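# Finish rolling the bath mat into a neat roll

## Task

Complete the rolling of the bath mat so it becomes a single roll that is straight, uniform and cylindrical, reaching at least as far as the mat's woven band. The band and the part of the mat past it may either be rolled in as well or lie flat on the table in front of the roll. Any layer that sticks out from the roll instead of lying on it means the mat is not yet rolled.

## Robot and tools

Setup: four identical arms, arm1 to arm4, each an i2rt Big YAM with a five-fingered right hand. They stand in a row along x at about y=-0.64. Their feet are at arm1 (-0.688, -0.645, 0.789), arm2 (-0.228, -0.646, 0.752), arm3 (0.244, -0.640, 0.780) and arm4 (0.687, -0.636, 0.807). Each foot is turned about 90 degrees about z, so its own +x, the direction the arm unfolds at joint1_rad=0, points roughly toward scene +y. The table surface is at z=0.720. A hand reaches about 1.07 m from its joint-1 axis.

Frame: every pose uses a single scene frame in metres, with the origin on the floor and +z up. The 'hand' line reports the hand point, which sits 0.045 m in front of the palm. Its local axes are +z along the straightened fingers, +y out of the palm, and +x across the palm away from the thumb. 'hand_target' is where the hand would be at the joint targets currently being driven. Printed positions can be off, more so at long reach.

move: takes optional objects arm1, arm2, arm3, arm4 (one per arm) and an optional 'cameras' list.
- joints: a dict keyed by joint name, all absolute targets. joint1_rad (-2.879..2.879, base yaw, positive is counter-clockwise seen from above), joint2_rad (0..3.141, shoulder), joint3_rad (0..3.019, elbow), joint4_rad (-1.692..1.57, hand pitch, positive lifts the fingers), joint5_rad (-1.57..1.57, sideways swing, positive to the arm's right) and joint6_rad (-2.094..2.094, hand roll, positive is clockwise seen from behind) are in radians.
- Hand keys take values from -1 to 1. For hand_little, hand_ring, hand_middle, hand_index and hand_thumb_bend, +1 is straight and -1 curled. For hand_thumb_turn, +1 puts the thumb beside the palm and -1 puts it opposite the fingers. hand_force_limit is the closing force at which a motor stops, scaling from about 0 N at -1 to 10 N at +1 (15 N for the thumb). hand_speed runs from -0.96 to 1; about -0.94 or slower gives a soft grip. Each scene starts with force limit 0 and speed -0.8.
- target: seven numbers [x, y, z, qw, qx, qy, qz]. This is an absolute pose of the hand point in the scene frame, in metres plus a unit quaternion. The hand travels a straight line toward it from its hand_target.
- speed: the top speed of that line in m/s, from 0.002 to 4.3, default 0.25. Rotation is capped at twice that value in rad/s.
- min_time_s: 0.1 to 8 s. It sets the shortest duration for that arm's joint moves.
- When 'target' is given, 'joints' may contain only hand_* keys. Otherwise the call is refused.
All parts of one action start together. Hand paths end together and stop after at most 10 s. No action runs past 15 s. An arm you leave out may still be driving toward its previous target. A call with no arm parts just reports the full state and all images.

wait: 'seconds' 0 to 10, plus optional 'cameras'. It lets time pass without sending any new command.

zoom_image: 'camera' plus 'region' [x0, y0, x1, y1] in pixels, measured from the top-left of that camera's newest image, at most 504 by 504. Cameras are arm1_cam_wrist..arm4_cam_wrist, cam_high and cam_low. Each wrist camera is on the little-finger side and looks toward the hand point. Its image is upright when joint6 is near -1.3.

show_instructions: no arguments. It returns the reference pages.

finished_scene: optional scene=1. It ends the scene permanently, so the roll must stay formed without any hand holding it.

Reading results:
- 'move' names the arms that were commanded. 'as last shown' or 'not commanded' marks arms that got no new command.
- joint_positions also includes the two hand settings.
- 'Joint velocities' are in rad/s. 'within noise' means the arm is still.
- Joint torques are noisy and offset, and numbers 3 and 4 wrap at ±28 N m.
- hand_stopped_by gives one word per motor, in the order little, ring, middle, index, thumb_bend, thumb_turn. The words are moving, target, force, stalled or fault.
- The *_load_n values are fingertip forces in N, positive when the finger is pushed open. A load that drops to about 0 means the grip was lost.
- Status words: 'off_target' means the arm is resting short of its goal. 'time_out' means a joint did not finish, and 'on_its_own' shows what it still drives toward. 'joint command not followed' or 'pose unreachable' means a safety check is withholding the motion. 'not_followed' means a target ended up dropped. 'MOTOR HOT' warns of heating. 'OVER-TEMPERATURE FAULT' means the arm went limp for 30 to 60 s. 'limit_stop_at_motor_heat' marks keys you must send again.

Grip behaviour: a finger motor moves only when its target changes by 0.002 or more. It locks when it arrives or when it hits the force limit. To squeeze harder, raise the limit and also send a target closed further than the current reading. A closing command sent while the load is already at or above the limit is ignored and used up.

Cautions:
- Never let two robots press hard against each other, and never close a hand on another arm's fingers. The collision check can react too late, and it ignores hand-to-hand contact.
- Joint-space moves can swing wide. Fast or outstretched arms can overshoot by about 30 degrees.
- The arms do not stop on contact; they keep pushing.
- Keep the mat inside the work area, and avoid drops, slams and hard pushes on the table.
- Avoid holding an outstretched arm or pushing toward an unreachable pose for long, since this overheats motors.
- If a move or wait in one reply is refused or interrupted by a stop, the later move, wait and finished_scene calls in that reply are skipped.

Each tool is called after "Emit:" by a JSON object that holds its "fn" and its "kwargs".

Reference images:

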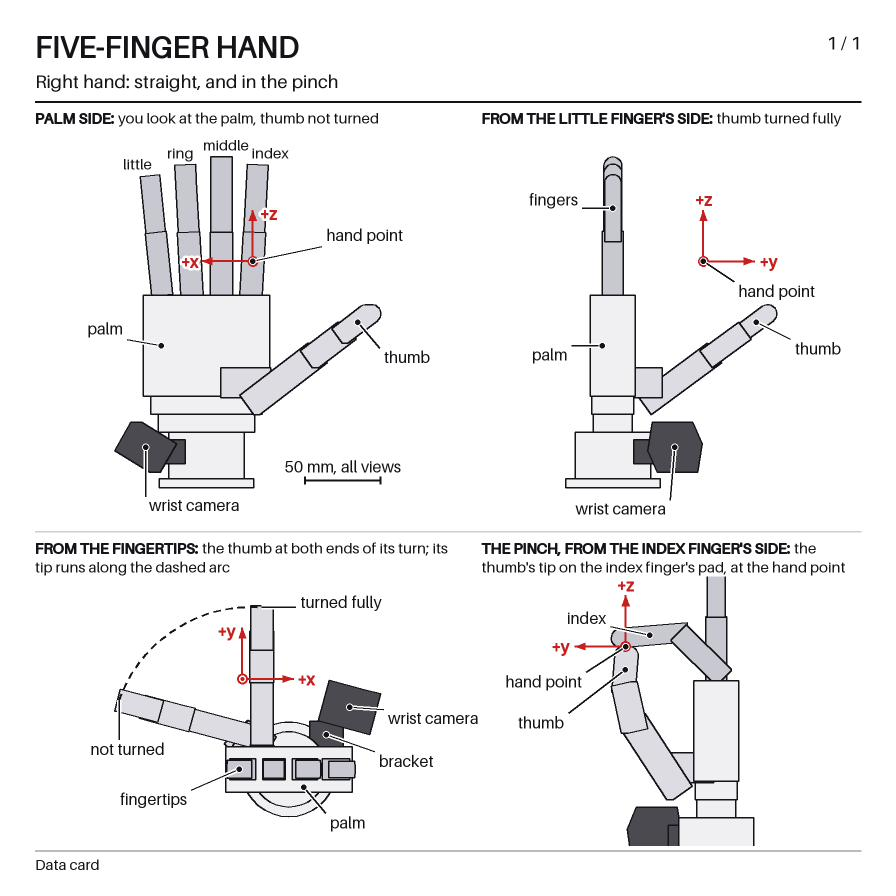

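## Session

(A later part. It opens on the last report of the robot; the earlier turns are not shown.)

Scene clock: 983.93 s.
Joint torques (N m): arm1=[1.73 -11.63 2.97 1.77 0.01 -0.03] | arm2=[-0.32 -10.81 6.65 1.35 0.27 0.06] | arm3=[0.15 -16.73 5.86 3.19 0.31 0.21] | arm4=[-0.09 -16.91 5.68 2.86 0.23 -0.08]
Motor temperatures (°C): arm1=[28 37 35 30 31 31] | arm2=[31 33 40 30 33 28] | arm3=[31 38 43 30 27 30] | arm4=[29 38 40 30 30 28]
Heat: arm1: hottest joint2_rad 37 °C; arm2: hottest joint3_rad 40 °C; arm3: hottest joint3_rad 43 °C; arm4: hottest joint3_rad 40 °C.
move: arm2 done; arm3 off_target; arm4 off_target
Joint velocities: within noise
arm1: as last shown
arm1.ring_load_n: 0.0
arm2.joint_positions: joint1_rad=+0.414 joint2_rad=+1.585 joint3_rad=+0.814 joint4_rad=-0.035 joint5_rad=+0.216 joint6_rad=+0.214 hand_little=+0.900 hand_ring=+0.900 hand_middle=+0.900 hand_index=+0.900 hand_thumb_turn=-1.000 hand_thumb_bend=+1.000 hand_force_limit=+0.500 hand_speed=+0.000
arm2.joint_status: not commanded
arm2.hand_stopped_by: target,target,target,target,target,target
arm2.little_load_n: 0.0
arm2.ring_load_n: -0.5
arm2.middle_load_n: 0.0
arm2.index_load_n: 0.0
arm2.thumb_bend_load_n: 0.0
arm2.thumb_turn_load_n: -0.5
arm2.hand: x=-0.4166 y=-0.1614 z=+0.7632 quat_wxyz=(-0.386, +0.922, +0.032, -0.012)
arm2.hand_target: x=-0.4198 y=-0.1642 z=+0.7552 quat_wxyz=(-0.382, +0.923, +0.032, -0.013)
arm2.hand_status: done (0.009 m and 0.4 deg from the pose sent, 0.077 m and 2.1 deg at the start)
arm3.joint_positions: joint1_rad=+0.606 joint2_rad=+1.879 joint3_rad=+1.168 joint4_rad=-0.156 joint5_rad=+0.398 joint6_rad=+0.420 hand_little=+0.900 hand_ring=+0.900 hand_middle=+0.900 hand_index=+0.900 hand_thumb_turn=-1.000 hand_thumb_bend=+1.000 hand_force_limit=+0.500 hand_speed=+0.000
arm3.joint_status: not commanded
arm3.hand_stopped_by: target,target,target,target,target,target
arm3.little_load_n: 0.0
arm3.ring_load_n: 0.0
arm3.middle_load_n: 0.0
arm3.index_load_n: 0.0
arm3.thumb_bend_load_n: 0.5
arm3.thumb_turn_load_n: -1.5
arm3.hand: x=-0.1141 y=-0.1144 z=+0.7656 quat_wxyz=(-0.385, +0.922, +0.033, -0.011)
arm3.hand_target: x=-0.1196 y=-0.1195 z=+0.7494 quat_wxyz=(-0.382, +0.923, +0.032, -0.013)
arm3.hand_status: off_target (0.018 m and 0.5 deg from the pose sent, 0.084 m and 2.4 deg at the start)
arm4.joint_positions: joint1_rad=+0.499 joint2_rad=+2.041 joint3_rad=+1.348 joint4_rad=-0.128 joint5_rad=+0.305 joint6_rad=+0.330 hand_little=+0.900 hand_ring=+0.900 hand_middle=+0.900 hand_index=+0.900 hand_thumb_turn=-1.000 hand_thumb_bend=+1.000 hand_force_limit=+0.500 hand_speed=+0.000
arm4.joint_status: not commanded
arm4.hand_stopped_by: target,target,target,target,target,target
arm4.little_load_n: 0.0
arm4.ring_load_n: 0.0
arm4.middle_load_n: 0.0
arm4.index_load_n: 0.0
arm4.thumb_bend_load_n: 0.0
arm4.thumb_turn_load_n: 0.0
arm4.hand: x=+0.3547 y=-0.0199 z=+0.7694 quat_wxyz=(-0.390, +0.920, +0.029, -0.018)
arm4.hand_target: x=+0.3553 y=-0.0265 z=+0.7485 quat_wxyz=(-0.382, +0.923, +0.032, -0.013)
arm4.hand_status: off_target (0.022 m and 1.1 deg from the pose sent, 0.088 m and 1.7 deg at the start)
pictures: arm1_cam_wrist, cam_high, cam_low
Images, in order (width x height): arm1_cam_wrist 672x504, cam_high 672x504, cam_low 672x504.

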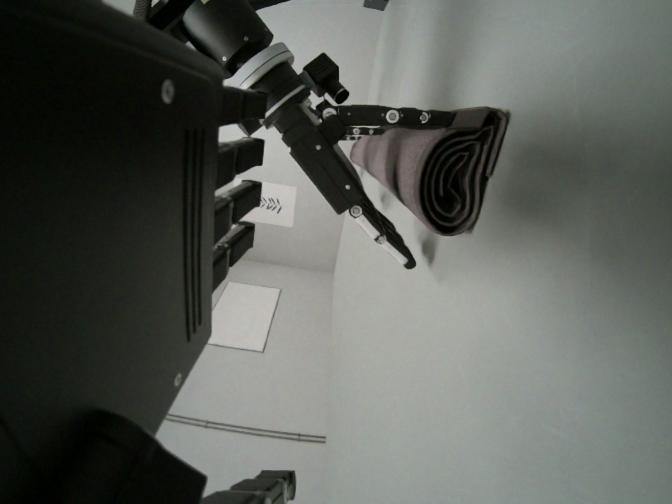

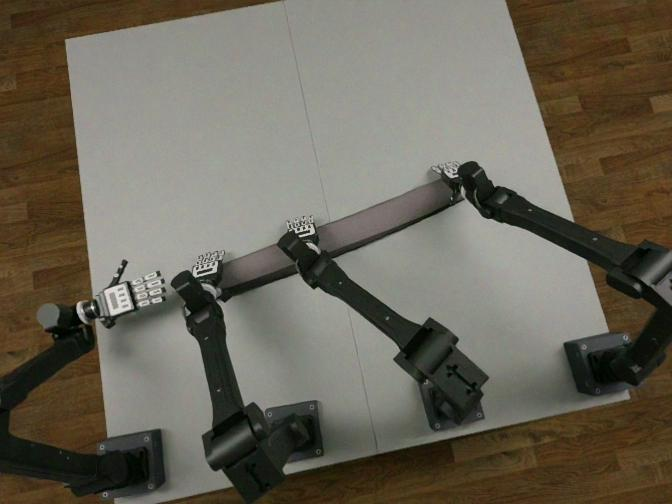

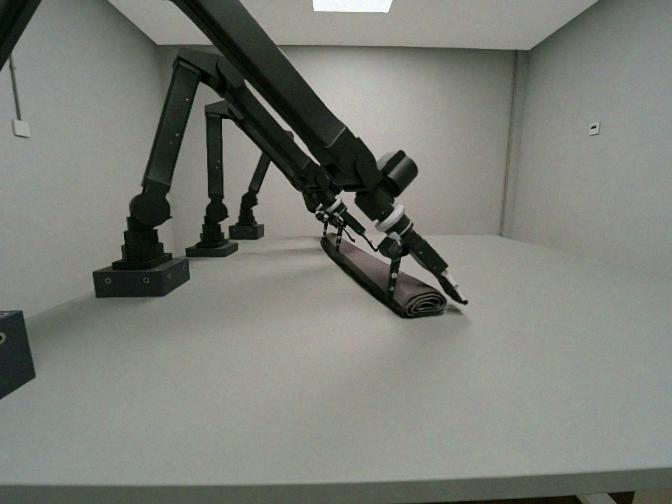

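Emit:
{"fn": "move", "kwargs": {"arm2": {"target":[-0.42,-0.171,0.75,0.3825,-0.9233,-0.0322,0.0134],"speed":0.03,"joints":{"hand_little":0.42,"hand_ring":0.42,"hand_middle":0.42,"hand_index":0.42,"hand_thumb_bend":0.8,"hand_speed":-0.8}}, "arm3": {"target":[-0.12,-0.126,0.745,0.3825,-0.9233,-0.0322,0.0134],"speed":0.03,"joints":{"hand_little":0.42,"hand_ring":0.42,"hand_middle":0.42,"hand_index":0.42,"hand_thumb_bend":0.8,"hand_speed":-0.8}}, "arm4": {"target":[0.355,-0.033,0.74,0.3825,-0.9233,-0.0322,0.0134],"speed":0.03,"joints":{"hand_little":0.42,"hand_ring":0.42,"hand_middle":0.42,"hand_index":0.42,"hand_thumb_bend":0.8,"hand_speed":-0.8}}}}

Emit:
{"fn": "move", "kwargs": {"arm2": {"joints":{"hand_little":0.25,"hand_ring":0.25,"hand_middle":0.25,"hand_index":0.25,"hand_thumb_bend":0.65}}, "arm3": {"joints":{"hand_little":0.25,"hand_ring":0.25,"hand_middle":0.25,"hand_index":0.25,"hand_thumb_bend":0.65}}, "arm4": {"joints":{"hand_little":0.25,"hand_ring":0.25,"hand_middle":0.25,"hand_index":0.25,"hand_thumb_bend":0.65}}, "cameras": ["cam_low","arm1_cam_wrist"]}}

Emit:
{"fn": "zoom_image", "kwargs": {"camera": "arm1_cam_wrist", "region": [330, 70, 530, 250]}}

Emit:
{"fn": "zoom_image", "kwargs": {"camera": "cam_low", "region": [370, 240, 480, 340]}}

Scene clock: 985.83 s.
Joint torques (N m): arm1=[0.21 -11.34 3.11 2.04 -0.02 -0.07] | arm2=[-0.44 -10.64 5.76 1.22 0.21 0.04] | arm3=[0.09 -16.85 5.48 2.92 0.24 0.25] | arm4=[0.15 -16.38 4.92 2.36 0.16 -0.02]
Motor temperatures (°C): arm1=[28 37 35 30 31 31] | arm2=[31 33 40 30 33 28] | arm3=[31 38 43 30 27 30] | arm4=[29 38 40 30 30 28]
Heat: arm1: hottest joint2_rad 37 °C; arm2: hottest joint3_rad 40 °C; arm3: hottest joint3_rad 43 °C; arm4: hottest joint3_rad 40 °C.
move: arm2 off_target; arm3 off_target; arm4 off_target
Joint velocities: within noise
arm1: as last shown
arm1.ring_load_n: -0.5
arm2.joint_positions: joint1_rad=+0.420 joint2_rad=+1.581 joint3_rad=+0.799 joint4_rad=-0.010 joint5_rad=+0.222 joint6_rad=+0.215 hand_little=+0.420 hand_ring=+0.420 hand_middle=+0.420 hand_index=+0.420 hand_thumb_turn=-1.000 hand_thumb_bend=+0.803 hand_force_limit=+0.500 hand_speed=-0.800
arm2.joint_status: all done
arm2.hand_stopped_by: target,target,target,target,target,target
arm2.little_load_n: 2.0
arm2.ring_load_n: 0.5
arm2.middle_load_n: 0.0
arm2.index_load_n: 0.0
arm2.thumb_bend_load_n: 4.0
arm2.thumb_turn_load_n: 0.0
arm2.hand: x=-0.4182 y=-0.1631 z=+0.7626 quat_wxyz=(-0.392, +0.919, +0.033, -0.013)
arm2.hand_target: x=-0.4198 y=-0.1713 z=+0.7502 quat_wxyz=(-0.382, +0.923, +0.032, -0.013)
arm2.hand_status: off_target (0.015 m and 1.2 deg from the pose sent, 0.017 m and 0.4 deg at the start)
arm3.joint_positions: joint1_rad=+0.613 joint2_rad=+1.879 joint3_rad=+1.153 joint4_rad=-0.136 joint5_rad=+0.406 joint6_rad=+0.422 hand_little=+0.420 hand_ring=+0.420 hand_middle=+0.420 hand_index=+0.420 hand_thumb_turn=-1.000 hand_thumb_bend=+0.802 hand_force_limit=+0.500 hand_speed=-0.800
arm3.joint_status: all done
arm3.hand_stopped_by: target,target,target,target,target,target
arm3.little_load_n: 1.5
arm3.ring_load_n: 2.0
arm3.middle_load_n: 0.5
arm3.index_load_n: 0.0
arm3.thumb_bend_load_n: 3.5
arm3.thumb_turn_load_n: -0.5
arm3.hand: x=-0.1154 y=-0.1184 z=+0.7622 quat_wxyz=(-0.389, +0.921, +0.034, -0.011)
arm3.hand_target: x=-0.1195 y=-0.1263 z=+0.7455 quat_wxyz=(-0.382, +0.923, +0.032, -0.013)
arm3.hand_status: off_target (0.019 m and 0.8 deg from the pose sent, 0.024 m and 0.4 deg at the start)
arm4.joint_positions: joint1_rad=+0.504 joint2_rad=+2.041 joint3_rad=+1.333 joint4_rad=-0.097 joint5_rad=+0.310 joint6_rad=+0.330 hand_little=+0.420 hand_ring=+0.420 hand_middle=+0.420 hand_index=+0.420 hand_thumb_turn=-1.000 hand_thumb_bend=+0.803 hand_force_limit=+0.500 hand_speed=-0.800
arm4.joint_status: all done
arm4.hand_stopped_by: target,target,target,target,target,target
arm4.little_load_n: 0.0
arm4.ring_load_n: 1.0
arm4.middle_load_n: 0.0
arm4.index_load_n: 0.0
arm4.thumb_bend_load_n: 4.0
arm4.thumb_turn_load_n: 0.0
arm4.hand: x=+0.3529 y=-0.0208 z=+0.7675 quat_wxyz=(-0.397, +0.917, +0.028, -0.019)
arm4.hand_target: x=+0.3554 y=-0.0336 z=+0.7408 quat_wxyz=(-0.382, +0.923, +0.032, -0.013)
arm4.hand_status: off_target (0.030 m and 2.0 deg from the pose sent, 0.032 m and 1.1 deg at the start)
pictures: none

Scene clock: 986.83 s.
Joint torques (N m): arm1=[1.03 -11.75 3 2 -0.05 -0.06] | arm2=[0.85 -11.63 5.61 1.06 0.14 0.1] | arm3=[0.09 -16.91 5.5 2.17 0.08 0.26] | arm4=[-0.09 -16.38 4.79 2.41 0.14 -0.05]
Motor temperatures (°C): arm1=[28 37 35 30 31 31] | arm2=[31 33 40 30 33 28] | arm3=[31 38 43 30 27 30] | arm4=[29 38 40 30 30 28]
Heat: arm1: hottest joint2_rad 37 °C; arm2: hottest joint3_rad 40 °C; arm3: hottest joint3_rad 43 °C; arm4: hottest joint3_rad 40 °C.
move: arm2 done; arm3 off_target; arm4 done
Joint velocities: within noise
arm1: as last shown
arm1.little_load_n: -0.5
arm2.joint_positions: joint1_rad=+0.420 joint2_rad=+1.581 joint3_rad=+0.799 joint4_rad=-0.003 joint5_rad=+0.224 joint6_rad=+0.215 hand_little=+0.251 hand_ring=+0.251 hand_middle=+0.250 hand_index=+0.250 hand_thumb_turn=-1.000 hand_thumb_bend=+0.656 hand_force_limit=+0.500 hand_speed=-0.800
arm2.joint_status: all done
arm2.hand_stopped_by: target,target,target,target,target,target
arm2.little_load_n: 3.0
arm2.ring_load_n: 2.5
arm2.middle_load_n: 2.5
arm2.index_load_n: 0.0
arm2.thumb_bend_load_n: 7.0
arm2.thumb_turn_load_n: 2.0
arm2.hand: x=-0.4186 y=-0.1614 z=+0.7638 quat_wxyz=(-0.396, +0.918, +0.032, -0.014)
arm2.hand_target: x=-0.4198 y=-0.1713 z=+0.7502 quat_wxyz=(-0.382, +0.923, +0.032, -0.013)
arm2.hand_status: not commanded
arm3.joint_positions: joint1_rad=+0.613 joint2_rad=+1.879 joint3_rad=+1.153 joint4_rad=-0.118 joint5_rad=+0.410 joint6_rad=+0.422 hand_little=+0.250 hand_ring=+0.251 hand_middle=+0.252 hand_index=+0.250 hand_thumb_turn=-1.000 hand_thumb_bend=+0.687 hand_force_limit=+0.500 hand_speed=-0.800
arm3.joint_status: hand_thumb_bend off_target (ended at +0.687, target +0.650); the others done
arm3.hand_stopped_by: target,target,force,target,force,target
arm3.little_load_n: 1.0
arm3.ring_load_n: 7.0
arm3.middle_load_n: 8.0
arm3.index_load_n: 0.0
arm3.thumb_bend_load_n: 11.0
arm3.thumb_turn_load_n: 0.0
arm3.hand: x=-0.1173 y=-0.1145 z=+0.7651 quat_wxyz=(-0.397, +0.917, +0.031, -0.014)
arm3.hand_target: x=-0.1195 y=-0.1263 z=+0.7455 quat_wxyz=(-0.382, +0.923, +0.032, -0.013)
arm3.hand_status: not commanded
arm4.joint_positions: joint1_rad=+0.504 joint2_rad=+2.041 joint3_rad=+1.333 joint4_rad=-0.095 joint5_rad=+0.311 joint6_rad=+0.330 hand_little=+0.250 hand_ring=+0.251 hand_middle=+0.250 hand_index=+0.250 hand_thumb_turn=-1.000 hand_thumb_bend=+0.657 hand_force_limit=+0.500 hand_speed=-0.800
arm4.joint_status: all done
arm4.hand_stopped_by: target,target,target,target,target,target
arm4.little_load_n: 1.0
arm4.ring_load_n: 2.0
arm4.middle_load_n: 1.5
arm4.index_load_n: 1.0
arm4.thumb_bend_load_n: 9.5
arm4.thumb_turn_load_n: 0.5
arm4.hand: x=+0.3529 y=-0.0204 z=+0.7678 quat_wxyz=(-0.398, +0.917, +0.028, -0.019)
arm4.hand_target: x=+0.3554 y=-0.0336 z=+0.7408 quat_wxyz=(-0.382, +0.923, +0.032, -0.013)
arm4.hand_status: not commanded
pictures: arm1_cam_wrist, cam_low
Images, in order (width x height): arm1_cam_wrist 672x504, cam_low 672x504.

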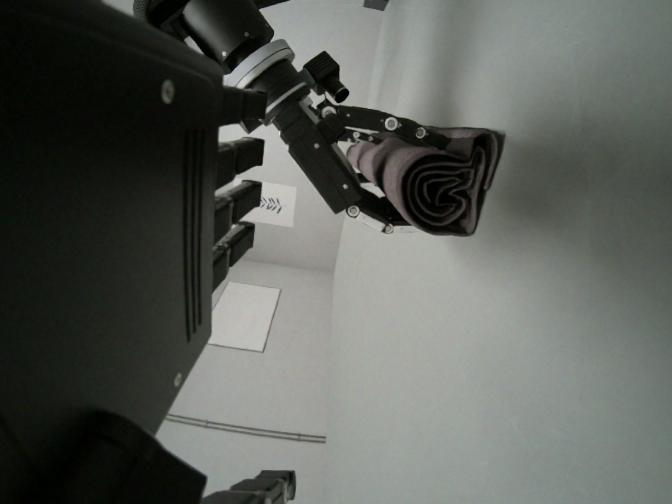

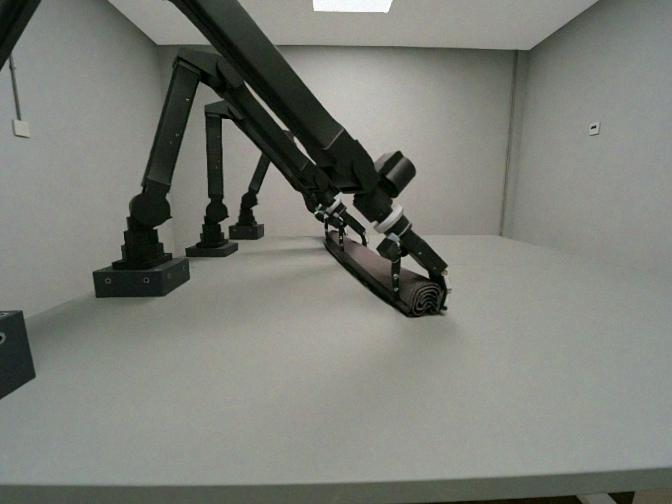

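Scaled by 2.520 from the camera's image (finer frame: 960x720).

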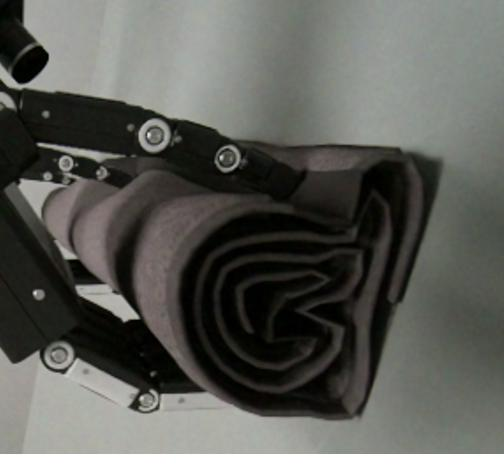

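Scaled by 4.582 from the camera's image (finer frame: 960x720).

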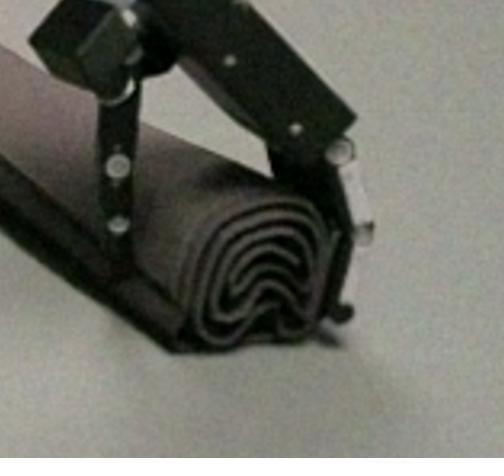

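Emit:
{"fn": "move", "kwargs": {"arm2": {"joints":{"hand_little":0.5,"hand_ring":0.5,"hand_middle":0.5,"hand_index":0.5,"hand_thumb_bend":0.85,"hand_speed":-0.8}}, "arm3": {"joints":{"hand_little":0.5,"hand_ring":0.5,"hand_middle":0.5,"hand_index":0.5,"hand_thumb_bend":0.85,"hand_speed":-0.8}}, "arm4": {"joints":{"hand_little":0.5,"hand_ring":0.5,"hand_middle":0.5,"hand_index":0.5,"hand_thumb_bend":0.85,"hand_speed":-0.8}}}}

Emit:
{"fn": "move", "kwargs": {"arm2": {"joints":{"hand_little":0.75,"hand_ring":0.75,"hand_middle":0.75,"hand_index":0.75,"hand_thumb_bend":1.0,"hand_speed":-0.8}}, "arm3": {"joints":{"hand_little":0.75,"hand_ring":0.75,"hand_middle":0.75,"hand_index":0.75,"hand_thumb_bend":1.0,"hand_speed":-0.8}}, "arm4": {"joints":{"hand_little":0.75,"hand_ring":0.75,"hand_middle":0.75,"hand_index":0.75,"hand_thumb_bend":1.0,"hand_speed":-0.8}}, "cameras": ["cam_low","arm1_cam_wrist"]}}

Emit:
{"fn": "zoom_image", "kwargs": {"camera": "arm1_cam_wrist", "region": [330, 70, 530, 250]}}

Emit:
{"fn": "zoom_image", "kwargs": {"camera": "cam_low", "region": [370, 240, 480, 340]}}

Scene clock: 990.17 s.
Joint torques (N m): arm1=[1.26 -11.58 2.92 2.03 0.03 0.04] | arm2=[-0.03 -11.46 5.6 1.22 0.15 0.02] | arm3=[0.09 -16.97 5.5 2.18 0.21 0.22] | arm4=[-0.44 -16.5 5.05 2.32 0.06 -0.03]
Motor temperatures (°C): arm1=[28 37 35 30 31 31] | arm2=[31 33 39 30 33 28] | arm3=[31 38 42 30 27 30] | arm4=[29 38 40 31 30 28]
Heat: arm1: hottest joint2_rad 37 °C; arm2: hottest joint3_rad 39 °C; arm3: hottest joint3_rad 42 °C; arm4: hottest joint3_rad 40 °C.
move: arm2 done; arm3 done; arm4 done
Joint velocities: within noise
arm1: as last shown
arm1.little_load_n: 0.0
arm1.ring_load_n: 0.0
arm1.middle_load_n: -0.5
arm1.thumb_turn_load_n: -0.5
arm2.joint_positions: joint1_rad=+0.420 joint2_rad=+1.581 joint3_rad=+0.798 joint4_rad=-0.003 joint5_rad=+0.224 joint6_rad=+0.222 hand_little=+0.500 hand_ring=+0.500 hand_middle=+0.500 hand_index=+0.500 hand_thumb_turn=-1.000 hand_thumb_bend=+0.849 hand_force_limit=+0.500 hand_speed=-0.800
arm2.joint_status: all done
arm2.hand_stopped_by: target,target,target,target,target,target
arm2.little_load_n: 0.0
arm2.ring_load_n: 0.0
arm2.middle_load_n: 0.0
arm2.index_load_n: 0.0
arm2.thumb_bend_load_n: -0.5
arm2.thumb_turn_load_n: 0.0
arm2.hand: x=-0.4188 y=-0.1618 z=+0.7635 quat_wxyz=(-0.395, +0.918, +0.029, -0.015)
arm2.hand_target: x=-0.4199 y=-0.1712 z=+0.7503 quat_wxyz=(-0.382, +0.923, +0.032, -0.013)
arm2.hand_status: not commanded
arm3.joint_positions: joint1_rad=+0.613 joint2_rad=+1.879 joint3_rad=+1.153 joint4_rad=-0.118 joint5_rad=+0.406 joint6_rad=+0.426 hand_little=+0.500 hand_ring=+0.500 hand_middle=+0.500 hand_index=+0.500 hand_thumb_turn=-1.000 hand_thumb_bend=+0.850 hand_force_limit=+0.500 hand_speed=-0.800
arm3.joint_status: all done
arm3.hand_stopped_by: target,target,target,target,target,target
arm3.little_load_n: 0.0
arm3.ring_load_n: 0.0
arm3.middle_load_n: 0.0
arm3.index_load_n: 0.0
arm3.thumb_bend_load_n: -0.5
arm3.thumb_turn_load_n: -1.0
arm3.hand: x=-0.1181 y=-0.1149 z=+0.7646 quat_wxyz=(-0.396, +0.918, +0.030, -0.016)
arm3.hand_target: x=-0.1195 y=-0.1263 z=+0.7455 quat_wxyz=(-0.382, +0.923, +0.032, -0.013)
arm3.hand_status: not commanded
arm4.joint_positions: joint1_rad=+0.506 joint2_rad=+2.041 joint3_rad=+1.331 joint4_rad=-0.092 joint5_rad=+0.313 joint6_rad=+0.330 hand_little=+0.500 hand_ring=+0.500 hand_middle=+0.500 hand_index=+0.500 hand_thumb_turn=-1.000 hand_thumb_bend=+0.850 hand_force_limit=+0.500 hand_speed=-0.800
arm4.joint_status: all done
arm4.hand_stopped_by: target,target,target,target,target,target
arm4.little_load_n: 0.0
arm4.ring_load_n: 0.0
arm4.middle_load_n: 0.0
arm4.index_load_n: 0.0
arm4.thumb_bend_load_n: 0.0
arm4.thumb_turn_load_n: 0.0
arm4.hand: x=+0.3519 y=-0.0209 z=+0.7676 quat_wxyz=(-0.399, +0.916, +0.028, -0.020)
arm4.hand_target: x=+0.3554 y=-0.0337 z=+0.7408 quat_wxyz=(-0.382, +0.923, +0.032, -0.013)
arm4.hand_status: not commanded
pictures: none

Scene clock: 991.17 s.
Joint torques (N m): arm1=[1.73 -11.05 2.91 1.98 0.03 0] | arm2=[-0.73 -10.17 6.11 1.26 0.12 0.07] | arm3=[0.15 -17.61 5.7 2.17 0.21 0.2] | arm4=[-0.15 -16.85 5.48 2.24 0.1 -0.05]
Motor temperatures (°C): arm1=[28 37 35 30 31 31] | arm2=[31 33 39 30 33 28] | arm3=[31 38 42 30 27 30] | arm4=[29 38 40 31 30 28]
Heat: arm1: hottest joint2_rad 37 °C; arm2: hottest joint3_rad 39 °C; arm3: hottest joint3_rad 42 °C; arm4: hottest joint3_rad 40 °C.
move: arm2 done; arm3 done; arm4 done
Joint velocities: within noise
arm1: as last shown
arm1.middle_load_n: 0.0
arm2.joint_positions: joint1_rad=+0.420 joint2_rad=+1.581 joint3_rad=+0.796 joint4_rad=-0.003 joint5_rad=+0.224 joint6_rad=+0.222 hand_little=+0.750 hand_ring=+0.750 hand_middle=+0.750 hand_index=+0.750 hand_thumb_turn=-1.000 hand_thumb_bend=+1.000 hand_force_limit=+0.500 hand_speed=-0.800
arm2.joint_status: all done
arm2.hand_stopped_by: target,target,target,target,target,target
arm2.little_load_n: 0.0
arm2.ring_load_n: 0.0
arm2.middle_load_n: 0.0
arm2.index_load_n: -0.5
arm2.thumb_bend_load_n: -0.5
arm2.thumb_turn_load_n: 0.5
arm2.hand: x=-0.4184 y=-0.1628 z=+0.7625 quat_wxyz=(-0.394, +0.918, +0.029, -0.015)
arm2.hand_target: x=-0.4198 y=-0.1713 z=+0.7502 quat_wxyz=(-0.382, +0.923, +0.032, -0.013)
arm2.hand_status: not commanded
arm3.joint_positions: joint1_rad=+0.613 joint2_rad=+1.886 joint3_rad=+1.149 joint4_rad=-0.118 joint5_rad=+0.406 joint6_rad=+0.428 hand_little=+0.750 hand_ring=+0.750 hand_middle=+0.750 hand_index=+0.750 hand_thumb_turn=-1.000 hand_thumb_bend=+1.000 hand_force_limit=+0.500 hand_speed=-0.800
arm3.joint_status: all done
arm3.hand_stopped_by: target,target,target,target,target,target
arm3.little_load_n: 0.0
arm3.ring_load_n: 0.0
arm3.middle_load_n: -0.5
arm3.index_load_n: 0.0
arm3.thumb_bend_load_n: 0.0
arm3.thumb_turn_load_n: 0.0
arm3.hand: x=-0.1165 y=-0.1171 z=+0.7588 quat_wxyz=(-0.392, +0.920, +0.030, -0.014)
arm3.hand_target: x=-0.1195 y=-0.1263 z=+0.7454 quat_wxyz=(-0.382, +0.923, +0.032, -0.013)
arm3.hand_status: not commanded
arm4.joint_positions: joint1_rad=+0.508 joint2_rad=+2.046 joint3_rad=+1.325 joint4_rad=-0.090 joint5_rad=+0.312 joint6_rad=+0.330 hand_little=+0.750 hand_ring=+0.750 hand_middle=+0.750 hand_index=+0.750 hand_thumb_turn=-1.000 hand_thumb_bend=+1.000 hand_force_limit=+0.500 hand_speed=-0.800
arm4.joint_status: all done
arm4.hand_stopped_by: target,target,target,target,target,target
arm4.little_load_n: 0.0
arm4.ring_load_n: -0.5
arm4.middle_load_n: 0.0
arm4.index_load_n: 0.0
arm4.thumb_bend_load_n: 0.0
arm4.thumb_turn_load_n: 0.0
arm4.hand: x=+0.3525 y=-0.0248 z=+0.7616 quat_wxyz=(-0.395, +0.918, +0.030, -0.018)
arm4.hand_target: x=+0.3554 y=-0.0336 z=+0.7409 quat_wxyz=(-0.383, +0.923, +0.032, -0.013)
arm4.hand_status: not commanded
pictures: arm1_cam_wrist, cam_low
Images, in order (width x height): arm1_cam_wrist 672x504, cam_low 672x504.

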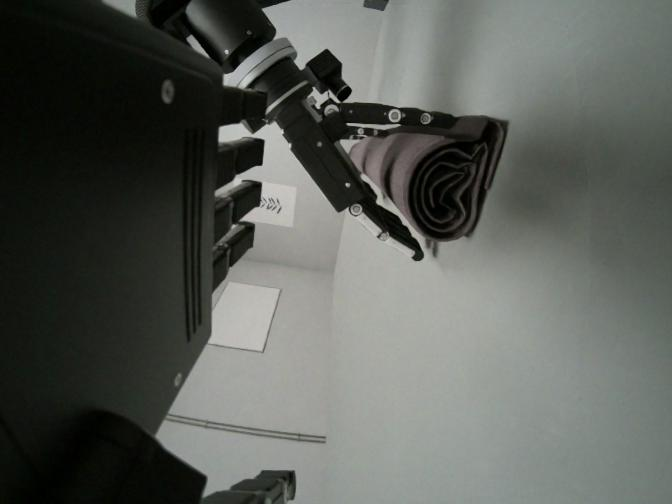

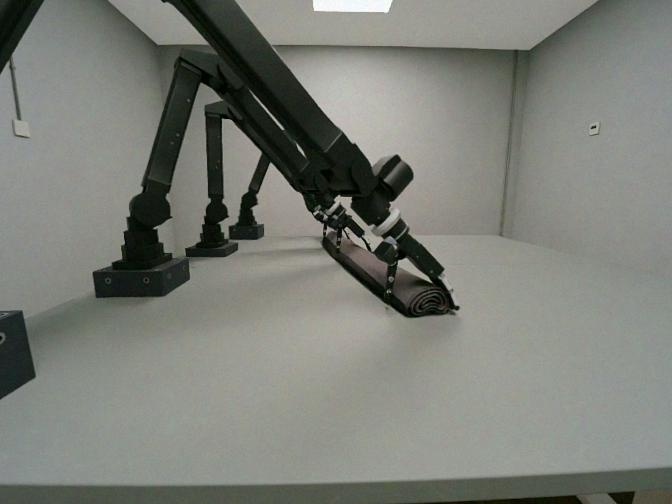

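Scaled by 2.520 from the camera's image (finer frame: 960x720).

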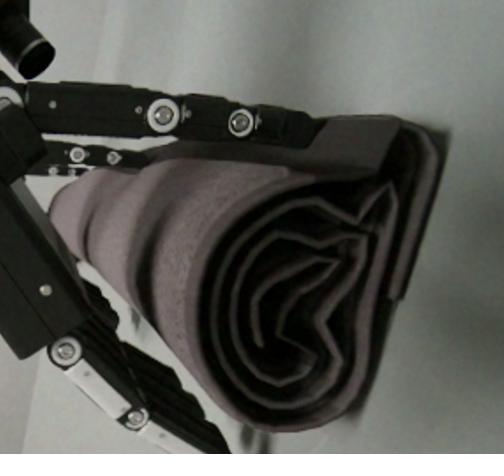

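Scaled by 4.582 from the camera's image (finer frame: 960x720).

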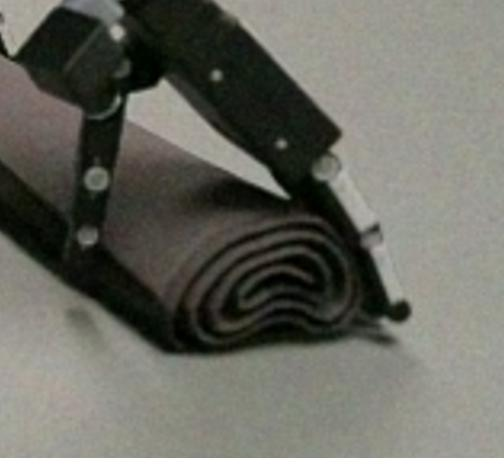

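Emit:
{"fn": "move", "kwargs": {"arm2": {"target":[-0.42,-0.170,0.82,0.4381,-0.8983,-0.0314,0.0153],"speed":0.12,"joints":{"hand_little":0.9,"hand_ring":0.9,"hand_middle":0.9,"hand_index":0.9,"hand_speed":0}}, "arm3": {"target":[-0.12,-0.125,0.82,0.4381,-0.8983,-0.0314,0.0153],"speed":0.12,"joints":{"hand_little":0.9,"hand_ring":0.9,"hand_middle":0.9,"hand_index":0.9,"hand_speed":0}}, "arm4": {"target":[0.355,-0.032,0.82,0.4381,-0.8983,-0.0314,0.0153],"speed":0.12,"joints":{"hand_little":0.9,"hand_ring":0.9,"hand_middle":0.9,"hand_index":0.9,"hand_speed":0}}}}

Emit:
{"fn": "move", "kwargs": {"arm2": {"target":[-0.42,-0.182,0.743,0.4381,-0.8983,-0.0314,0.0153],"speed":0.08}, "arm3": {"target":[-0.12,-0.137,0.735,0.4381,-0.8983,-0.0314,0.0153],"speed":0.08}, "arm4": {"target":[0.355,-0.044,0.742,0.4381,-0.8983,-0.0314,0.0153],"speed":0.08}, "cameras": ["cam_high","cam_low","arm1_cam_wrist"]}}

Emit:
{"fn": "zoom_image", "kwargs": {"camera": "arm1_cam_wrist", "region": [330, 70, 530, 250]}}

Emit:
{"fn": "zoom_image", "kwargs": {"camera": "cam_low", "region": [370, 240, 480, 340]}}

Scene clock: 993.87 s.
Joint torques (N m): arm1=[0.79 -10.23 3.19 2.04 0.09 0.03] | arm2=[0.26 -12.22 7.8 1.26 0.27 -0.17] | arm3=[0.26 -20.19 6.42 2.43 0.36 -0.09] | arm4=[-0.09 -18.49 6.2 2.73 0.2 -0.22]
Motor temperatures (°C): arm1=[28 37 35 30 31 31] | arm2=[31 33 39 30 33 28] | arm3=[31 38 42 30 27 30] | arm4=[29 38 40 31 30 28]
Heat: arm1: hottest joint2_rad 37 °C; arm2: hottest joint3_rad 39 °C; arm3: hottest joint3_rad 42 °C; arm4: hottest joint3_rad 40 °C.
move: arm2 done; arm3 off_target; arm4 done
Joint velocities: within noise
arm1.joint_positions: joint1_rad=+0.160 joint2_rad=+1.969 joint3_rad=+0.709 joint4_rad=+1.215 joint5_rad=+1.520 joint6_rad=+0.035 hand_little=+1.000 hand_ring=+1.000 hand_middle=+1.000 hand_index=+1.000 hand_thumb_turn=+1.000 hand_thumb_bend=+1.000 hand_force_limit=+0.500 hand_speed=+0.000
arm1.joint_status: not commanded
arm1.hand_stopped_by: target,target,target,target,target,target
arm1.little_load_n: -0.5
arm1.ring_load_n: -0.5
arm1.middle_load_n: 0.0
arm1.index_load_n: 0.0
arm1.thumb_bend_load_n: 0.0
arm1.thumb_turn_load_n: 0.0
arm1.hand: x=-0.5545 y=-0.1625 z=+0.8138 quat_wxyz=(-0.539, +0.545, -0.452, +0.456)
arm1.hand_target: x=-0.5550 y=-0.1649 z=+0.8151 quat_wxyz=(-0.542, +0.542, -0.455, +0.454)
arm1.hand_status: not commanded
arm2.joint_positions: joint1_rad=+0.435 joint2_rad=+1.441 joint3_rad=+0.772 joint4_rad=-0.029 joint5_rad=+0.258 joint6_rad=+0.218 hand_little=+0.900 hand_ring=+0.900 hand_middle=+0.900 hand_index=+0.900 hand_thumb_turn=-1.000 hand_thumb_bend=+1.000 hand_force_limit=+0.500 hand_speed=+0.000
arm2.joint_status: all done
arm2.hand_stopped_by: target,target,target,target,target,target
arm2.little_load_n: 0.0
arm2.ring_load_n: 0.0
arm2.middle_load_n: 0.0
arm2.index_load_n: 0.0
arm2.thumb_bend_load_n: 0.0
arm2.thumb_turn_load_n: 0.5
arm2.hand: x=-0.4177 y=-0.1668 z=+0.8173 quat_wxyz=(-0.437, +0.899, +0.024, -0.016)
arm2.hand_target: x=-0.4200 y=-0.1699 z=+0.8199 quat_wxyz=(-0.438, +0.898, +0.031, -0.015)
arm2.hand_status: done (0.005 m and 0.9 deg from the pose sent, 0.058 m and 5.5 deg at the start)
arm3.joint_positions: joint1_rad=+0.633 joint2_rad=+1.782 joint3_rad=+1.112 joint4_rad=-0.118 joint5_rad=+0.468 joint6_rad=+0.422 hand_little=+0.900 hand_ring=+0.900 hand_middle=+0.900 hand_index=+0.900 hand_thumb_turn=-1.000 hand_thumb_bend=+1.000 hand_force_limit=+0.500 hand_speed=+0.000
arm3.joint_status: all done
arm3.hand_stopped_by: target,target,target,target,target,target
arm3.little_load_n: -0.5
arm3.ring_load_n: 0.0
arm3.middle_load_n: 0.0
arm3.index_load_n: 0.0
arm3.thumb_bend_load_n: 0.0
arm3.thumb_turn_load_n: 0.0
arm3.hand: x=-0.1135 y=-0.1216 z=+0.8073 quat_wxyz=(-0.429, +0.903, +0.022, -0.010)
arm3.hand_target: x=-0.1200 y=-0.1249 z=+0.8199 quat_wxyz=(-0.438, +0.898, +0.031, -0.015)
arm3.hand_status: off_target (0.015 m and 1.7 deg from the pose sent, 0.062 m and 5.9 deg at the start)
arm4.joint_positions: joint1_rad=+0.517 joint2_rad=+1.933 joint3_rad=+1.268 joint4_rad=-0.076 joint5_rad=+0.358 joint6_rad=+0.314 hand_little=+0.900 hand_ring=+0.900 hand_middle=+0.900 hand_index=+0.900 hand_thumb_turn=-1.000 hand_thumb_bend=+1.000 hand_force_limit=+0.500 hand_speed=+0.000
arm4.joint_status: all done
arm4.hand_stopped_by: target,target,target,target,target,target
arm4.little_load_n: 0.0
arm4.ring_load_n: 0.0
arm4.middle_load_n: 0.0
arm4.index_load_n: 0.0
arm4.thumb_bend_load_n: 0.0
arm4.thumb_turn_load_n: 0.0
arm4.hand: x=+0.3588 y=-0.0297 z=+0.8142 quat_wxyz=(-0.431, +0.902, +0.026, -0.013)
arm4.hand_target: x=+0.3550 y=-0.0320 z=+0.8198 quat_wxyz=(-0.438, +0.898, +0.031, -0.015)
arm4.hand_status: done (0.007 m and 1.2 deg from the pose sent, 0.059 m and 5.5 deg at the start)
pictures: none

Scene clock: 995.63 s.
Joint torques (N m): arm1=[1.38 -11.34 3.18 1.95 0.05 -0.08] | arm2=[-0.44 -9.82 5.91 1.73 0.28 -0.02] | arm3=[0.38 -16.09 5.23 3.18 0.24 0.02] | arm4=[0.67 -16.21 5.23 2.82 0.24 -0.12]
Motor temperatures (°C): arm1=[28 37 35 30 31 31] | arm2=[31 33 39 30 33 28] | arm3=[31 38 42 30 27 30] | arm4=[29 38 40 31 30 28]
Heat: arm1: hottest joint2_rad 37 °C; arm2: hottest joint3_rad 39 °C; arm3: hottest joint3_rad 42 °C; arm4: hottest joint3_rad 40 °C.
move: arm2 done; arm3 off_target; arm4 off_target
Joint velocities: within noise
arm1: as last shown
arm1.little_load_n: 0.0
arm1.thumb_turn_load_n: -0.5
arm2.joint_positions: joint1_rad=+0.447 joint2_rad=+1.574 joint3_rad=+0.670 joint4_rad=+0.211 joint5_rad=+0.269 joint6_rad=+0.219 hand_little=+0.900 hand_ring=+0.900 hand_middle=+0.900 hand_index=+0.900 hand_thumb_turn=-1.000 hand_thumb_bend=+1.000 hand_force_limit=+0.500 hand_speed=+0.000
arm2.joint_status: not commanded
arm2.hand_stopped_by: target,target,target,target,target,target
arm2.little_load_n: 0.0
arm2.ring_load_n: 0.0
arm2.middle_load_n: 0.0
arm2.index_load_n: 0.0
arm2.thumb_bend_load_n: 0.0
arm2.thumb_turn_load_n: 0.0
arm2.hand: x=-0.4171 y=-0.1791 z=+0.7486 quat_wxyz=(-0.439, +0.898, +0.027, -0.015)
arm2.hand_target: x=-0.4199 y=-0.1821 z=+0.7431 quat_wxyz=(-0.438, +0.898, +0.031, -0.015)
arm2.hand_status: done (0.007 m and 0.5 deg from the pose sent, 0.076 m and 0.9 deg at the start)
arm3.joint_positions: joint1_rad=+0.647 joint2_rad=+1.876 joint3_rad=+1.036 joint4_rad=+0.082 joint5_rad=+0.482 joint6_rad=+0.422 hand_little=+0.900 hand_ring=+0.900 hand_middle=+0.900 hand_index=+0.900 hand_thumb_turn=-1.000 hand_thumb_bend=+1.000 hand_force_limit=+0.500 hand_speed=+0.000
arm3.joint_status: not commanded
arm3.hand_stopped_by: target,target,target,target,target,target
arm3.little_load_n: 0.0
arm3.ring_load_n: 0.0
arm3.middle_load_n: -0.5
arm3.index_load_n: -0.5
arm3.thumb_bend_load_n: 0.0
arm3.thumb_turn_load_n: -2.0
arm3.hand: x=-0.1147 y=-0.1294 z=+0.7496 quat_wxyz=(-0.441, +0.897, +0.022, -0.015)
arm3.hand_target: x=-0.1197 y=-0.1373 z=+0.7353 quat_wxyz=(-0.438, +0.898, +0.031, -0.015)
arm3.hand_status: off_target (0.017 m and 1.2 deg from the pose sent, 0.074 m and 1.7 deg at the start)
arm4.joint_positions: joint1_rad=+0.528 joint2_rad=+2.022 joint3_rad=+1.202 joint4_rad=+0.107 joint5_rad=+0.367 joint6_rad=+0.314 hand_little=+0.900 hand_ring=+0.900 hand_middle=+0.900 hand_index=+0.900 hand_thumb_turn=-1.000 hand_thumb_bend=+1.000 hand_force_limit=+0.500 hand_speed=+0.000
arm4.joint_status: not commanded
arm4.hand_stopped_by: target,target,target,target,target,target
arm4.little_load_n: 0.0
arm4.ring_load_n: 0.0
arm4.middle_load_n: 0.0
arm4.index_load_n: 0.0
arm4.thumb_bend_load_n: 0.0
arm4.thumb_turn_load_n: 0.0
arm4.hand: x=+0.3570 y=-0.0369 z=+0.7568 quat_wxyz=(-0.443, +0.896, +0.026, -0.017)
arm4.hand_target: x=+0.3552 y=-0.0442 z=+0.7422 quat_wxyz=(-0.438, +0.898, +0.031, -0.015)
arm4.hand_status: off_target (0.016 m and 0.9 deg from the pose sent, 0.074 m and 1.2 deg at the start)
pictures: arm1_cam_wrist, cam_high, cam_low
Images, in order (width x height): arm1_cam_wrist 672x504, cam_high 672x504, cam_low 672x504.

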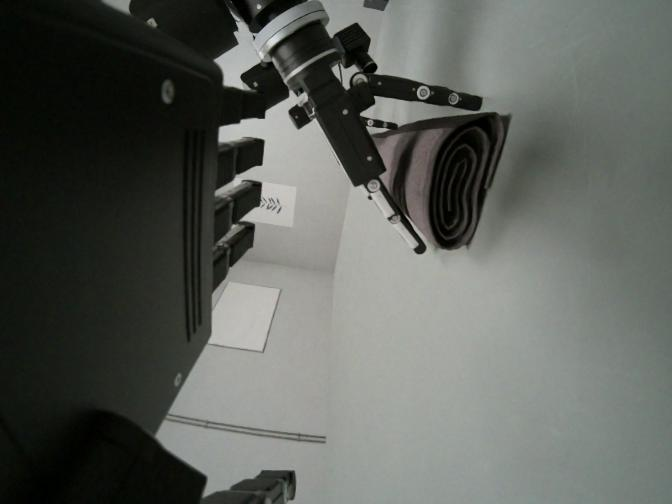

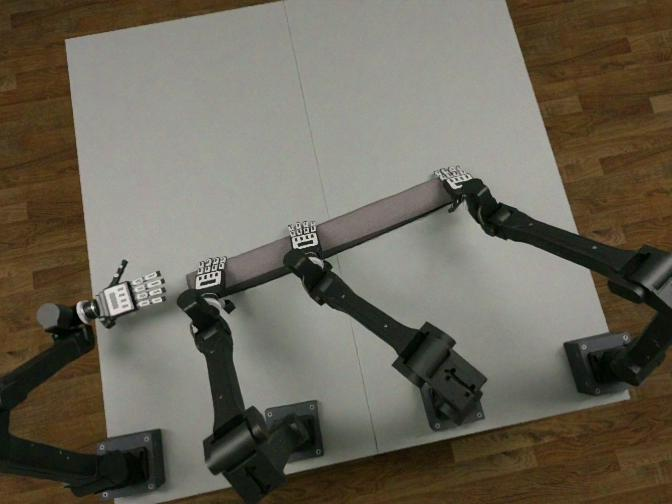

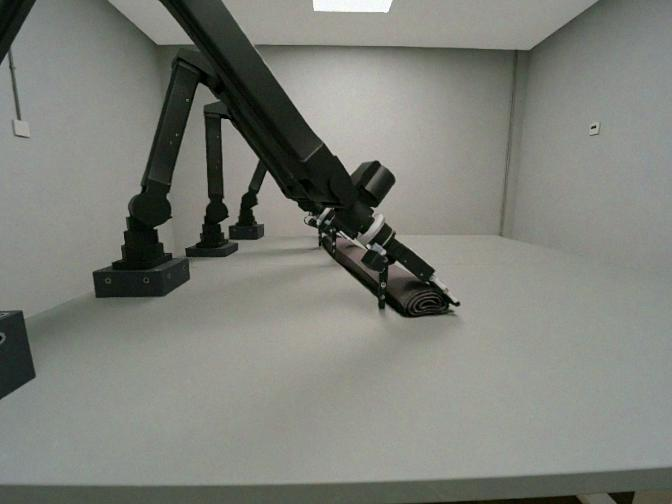

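Scaled by 2.520 from the camera's image (finer frame: 960x720).

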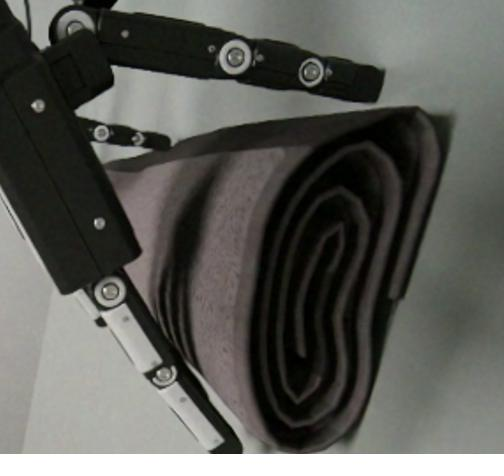

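Scaled by 4.582 from the camera's image (finer frame: 960x720).

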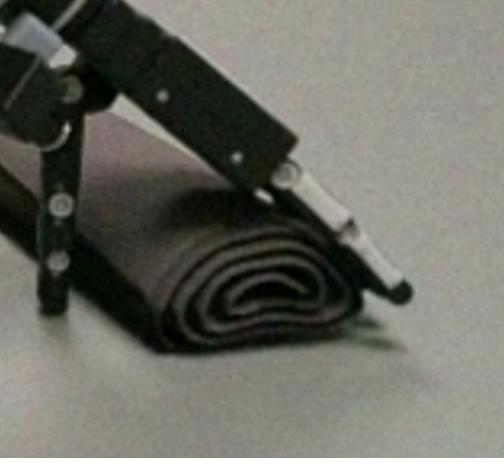

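Emit:
{"fn": "move", "kwargs": {"arm2": {"target":[-0.42,-0.178,0.743,0.4381,-0.8983,-0.0314,0.0153],"speed":0.03,"joints":{"hand_little":0.42,"hand_ring":0.42,"hand_middle":0.42,"hand_index":0.42,"hand_thumb_bend":0.8,"hand_speed":-0.8}}, "arm3": {"target":[-0.12,-0.133,0.735,0.4381,-0.8983,-0.0314,0.0153],"speed":0.03,"joints":{"hand_little":0.42,"hand_ring":0.42,"hand_middle":0.42,"hand_index":0.42,"hand_thumb_bend":0.8,"hand_speed":-0.8}}, "arm4": {"target":[0.355,-0.042,0.742,0.4381,-0.8983,-0.0314,0.0153],"speed":0.03,"joints":{"hand_little":0.42,"hand_ring":0.42,"hand_middle":0.42,"hand_index":0.42,"hand_thumb_bend":0.8,"hand_speed":-0.8}}, "cameras": ["cam_low","arm1_cam_wrist"]}}

Emit:
{"fn": "zoom_image", "kwargs": {"camera": "arm1_cam_wrist", "region": [330, 70, 530, 250]}}

Emit:
{"fn": "zoom_image", "kwargs": {"camera": "cam_low", "region": [370, 240, 480, 340]}}

Scene clock: 997.57 s.
Joint torques (N m): arm1=[1.49 -11.52 3.15 2.04 0.01 0.01] | arm2=[-0.26 -10.17 6.69 0.99 0.13 0.01] | arm3=[0.03 -15.68 5.85 2.69 0.12 0.07] | arm4=[0.03 -16.09 5.53 2 -0.12 -0.08]
Motor temperatures (°C): arm1=[28 37 35 30 31 31] | arm2=[31 33 39 30 33 28] | arm3=[31 38 42 30 27 30] | arm4=[29 38 39 31 30 28]
Heat: arm1: hottest joint2_rad 37 °C; arm2: hottest joint3_rad 39 °C; arm3: hottest joint3_rad 42 °C; arm4: hottest joint3_rad 39 °C.
move: arm2 done; arm3 off_target; arm4 off_target
Joint velocities: within noise
arm1: as last shown
arm1.middle_load_n: -0.5
arm1.thumb_turn_load_n: 0.0
arm2.joint_positions: joint1_rad=+0.447 joint2_rad=+1.575 joint3_rad=+0.670 joint4_rad=+0.234 joint5_rad=+0.269 joint6_rad=+0.208 hand_little=+0.421 hand_ring=+0.421 hand_middle=+0.420 hand_index=+0.420 hand_thumb_turn=-1.000 hand_thumb_bend=+0.803 hand_force_limit=+0.500 hand_speed=-0.800
arm2.joint_status: all done
arm2.hand_stopped_by: target,target,target,target,target,target
arm2.little_load_n: 4.0
arm2.ring_load_n: 2.5
arm2.middle_load_n: 0.0
arm2.index_load_n: 0.0
arm2.thumb_bend_load_n: 3.5
arm2.thumb_turn_load_n: 2.5
arm2.hand: x=-0.4183 y=-0.1747 z=+0.7522 quat_wxyz=(-0.449, +0.893, +0.030, -0.016)
arm2.hand_target: x=-0.4198 y=-0.1782 z=+0.7431 quat_wxyz=(-0.438, +0.898, +0.031, -0.015)
arm2.hand_status: done (0.010 m and 1.4 deg from the pose sent, 0.006 m and 0.5 deg at the start)
arm3.joint_positions: joint1_rad=+0.647 joint2_rad=+1.877 joint3_rad=+1.036 joint4_rad=+0.092 joint5_rad=+0.481 joint6_rad=+0.414 hand_little=+0.421 hand_ring=+0.421 hand_middle=+0.420 hand_index=+0.420 hand_thumb_turn=-1.000 hand_thumb_bend=+0.804 hand_force_limit=+0.500 hand_speed=-0.800
arm3.joint_status: all done
arm3.hand_stopped_by: target,target,target,target,target,target
arm3.little_load_n: 4.5
arm3.ring_load_n: 3.5
arm3.middle_load_n: 1.0
arm3.index_load_n: 0.0
arm3.thumb_bend_load_n: 5.5
arm3.thumb_turn_load_n: 2.0
arm3.hand: x=-0.1156 y=-0.1281 z=+0.7506 quat_wxyz=(-0.445, +0.895, +0.025, -0.016)
arm3.hand_target: x=-0.1197 y=-0.1334 z=+0.7354 quat_wxyz=(-0.438, +0.898, +0.031, -0.015)
arm3.hand_status: off_target (0.017 m and 1.1 deg from the pose sent, 0.016 m and 1.2 deg at the start)
arm4.joint_positions: joint1_rad=+0.528 joint2_rad=+2.022 joint3_rad=+1.202 joint4_rad=+0.125 joint5_rad=+0.372 joint6_rad=+0.311 hand_little=+0.420 hand_ring=+0.421 hand_middle=+0.420 hand_index=+0.420 hand_thumb_turn=-1.000 hand_thumb_bend=+0.802 hand_force_limit=+0.500 hand_speed=-0.800
arm4.joint_status: all done
arm4.hand_stopped_by: target,target,target,target,target,target
arm4.little_load_n: 0.0
arm4.ring_load_n: 2.0
arm4.middle_load_n: 2.0
arm4.index_load_n: 0.5
arm4.thumb_bend_load_n: 3.0
arm4.thumb_turn_load_n: 0.0
arm4.hand: x=+0.3561 y=-0.0331 z=+0.7601 quat_wxyz=(-0.451, +0.892, +0.024, -0.018)
arm4.hand_target: x=+0.3553 y=-0.0422 z=+0.7423 quat_wxyz=(-0.438, +0.898, +0.031, -0.015)
arm4.hand_status: off_target (0.020 m and 1.9 deg from the pose sent, 0.016 m and 0.9 deg at the start)
pictures: arm1_cam_wrist, cam_low
Images, in order (width x height): arm1_cam_wrist 672x504, cam_low 672x504.

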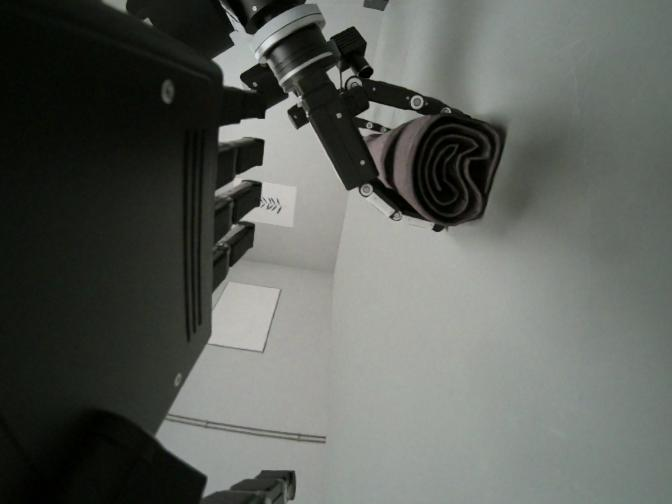

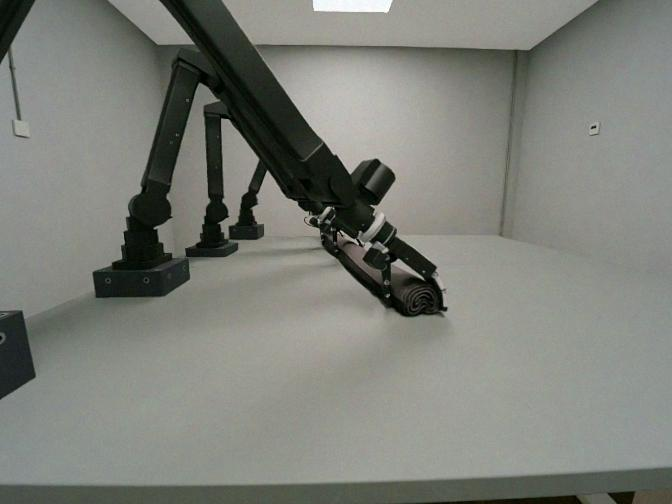

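Scaled by 2.520 from the camera's image (finer frame: 960x720).

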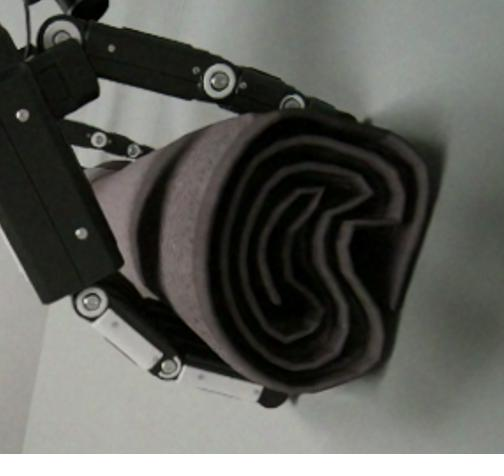

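Scaled by 4.582 from the camera's image (finer frame: 960x720).

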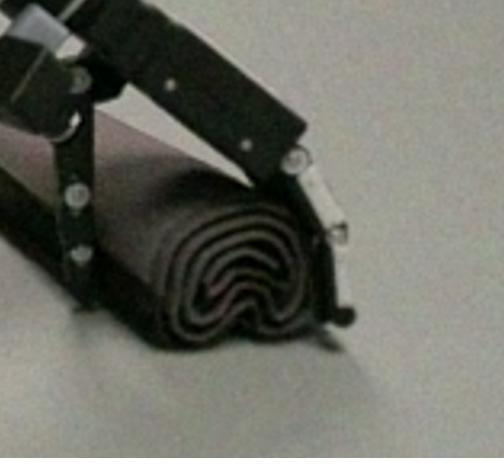

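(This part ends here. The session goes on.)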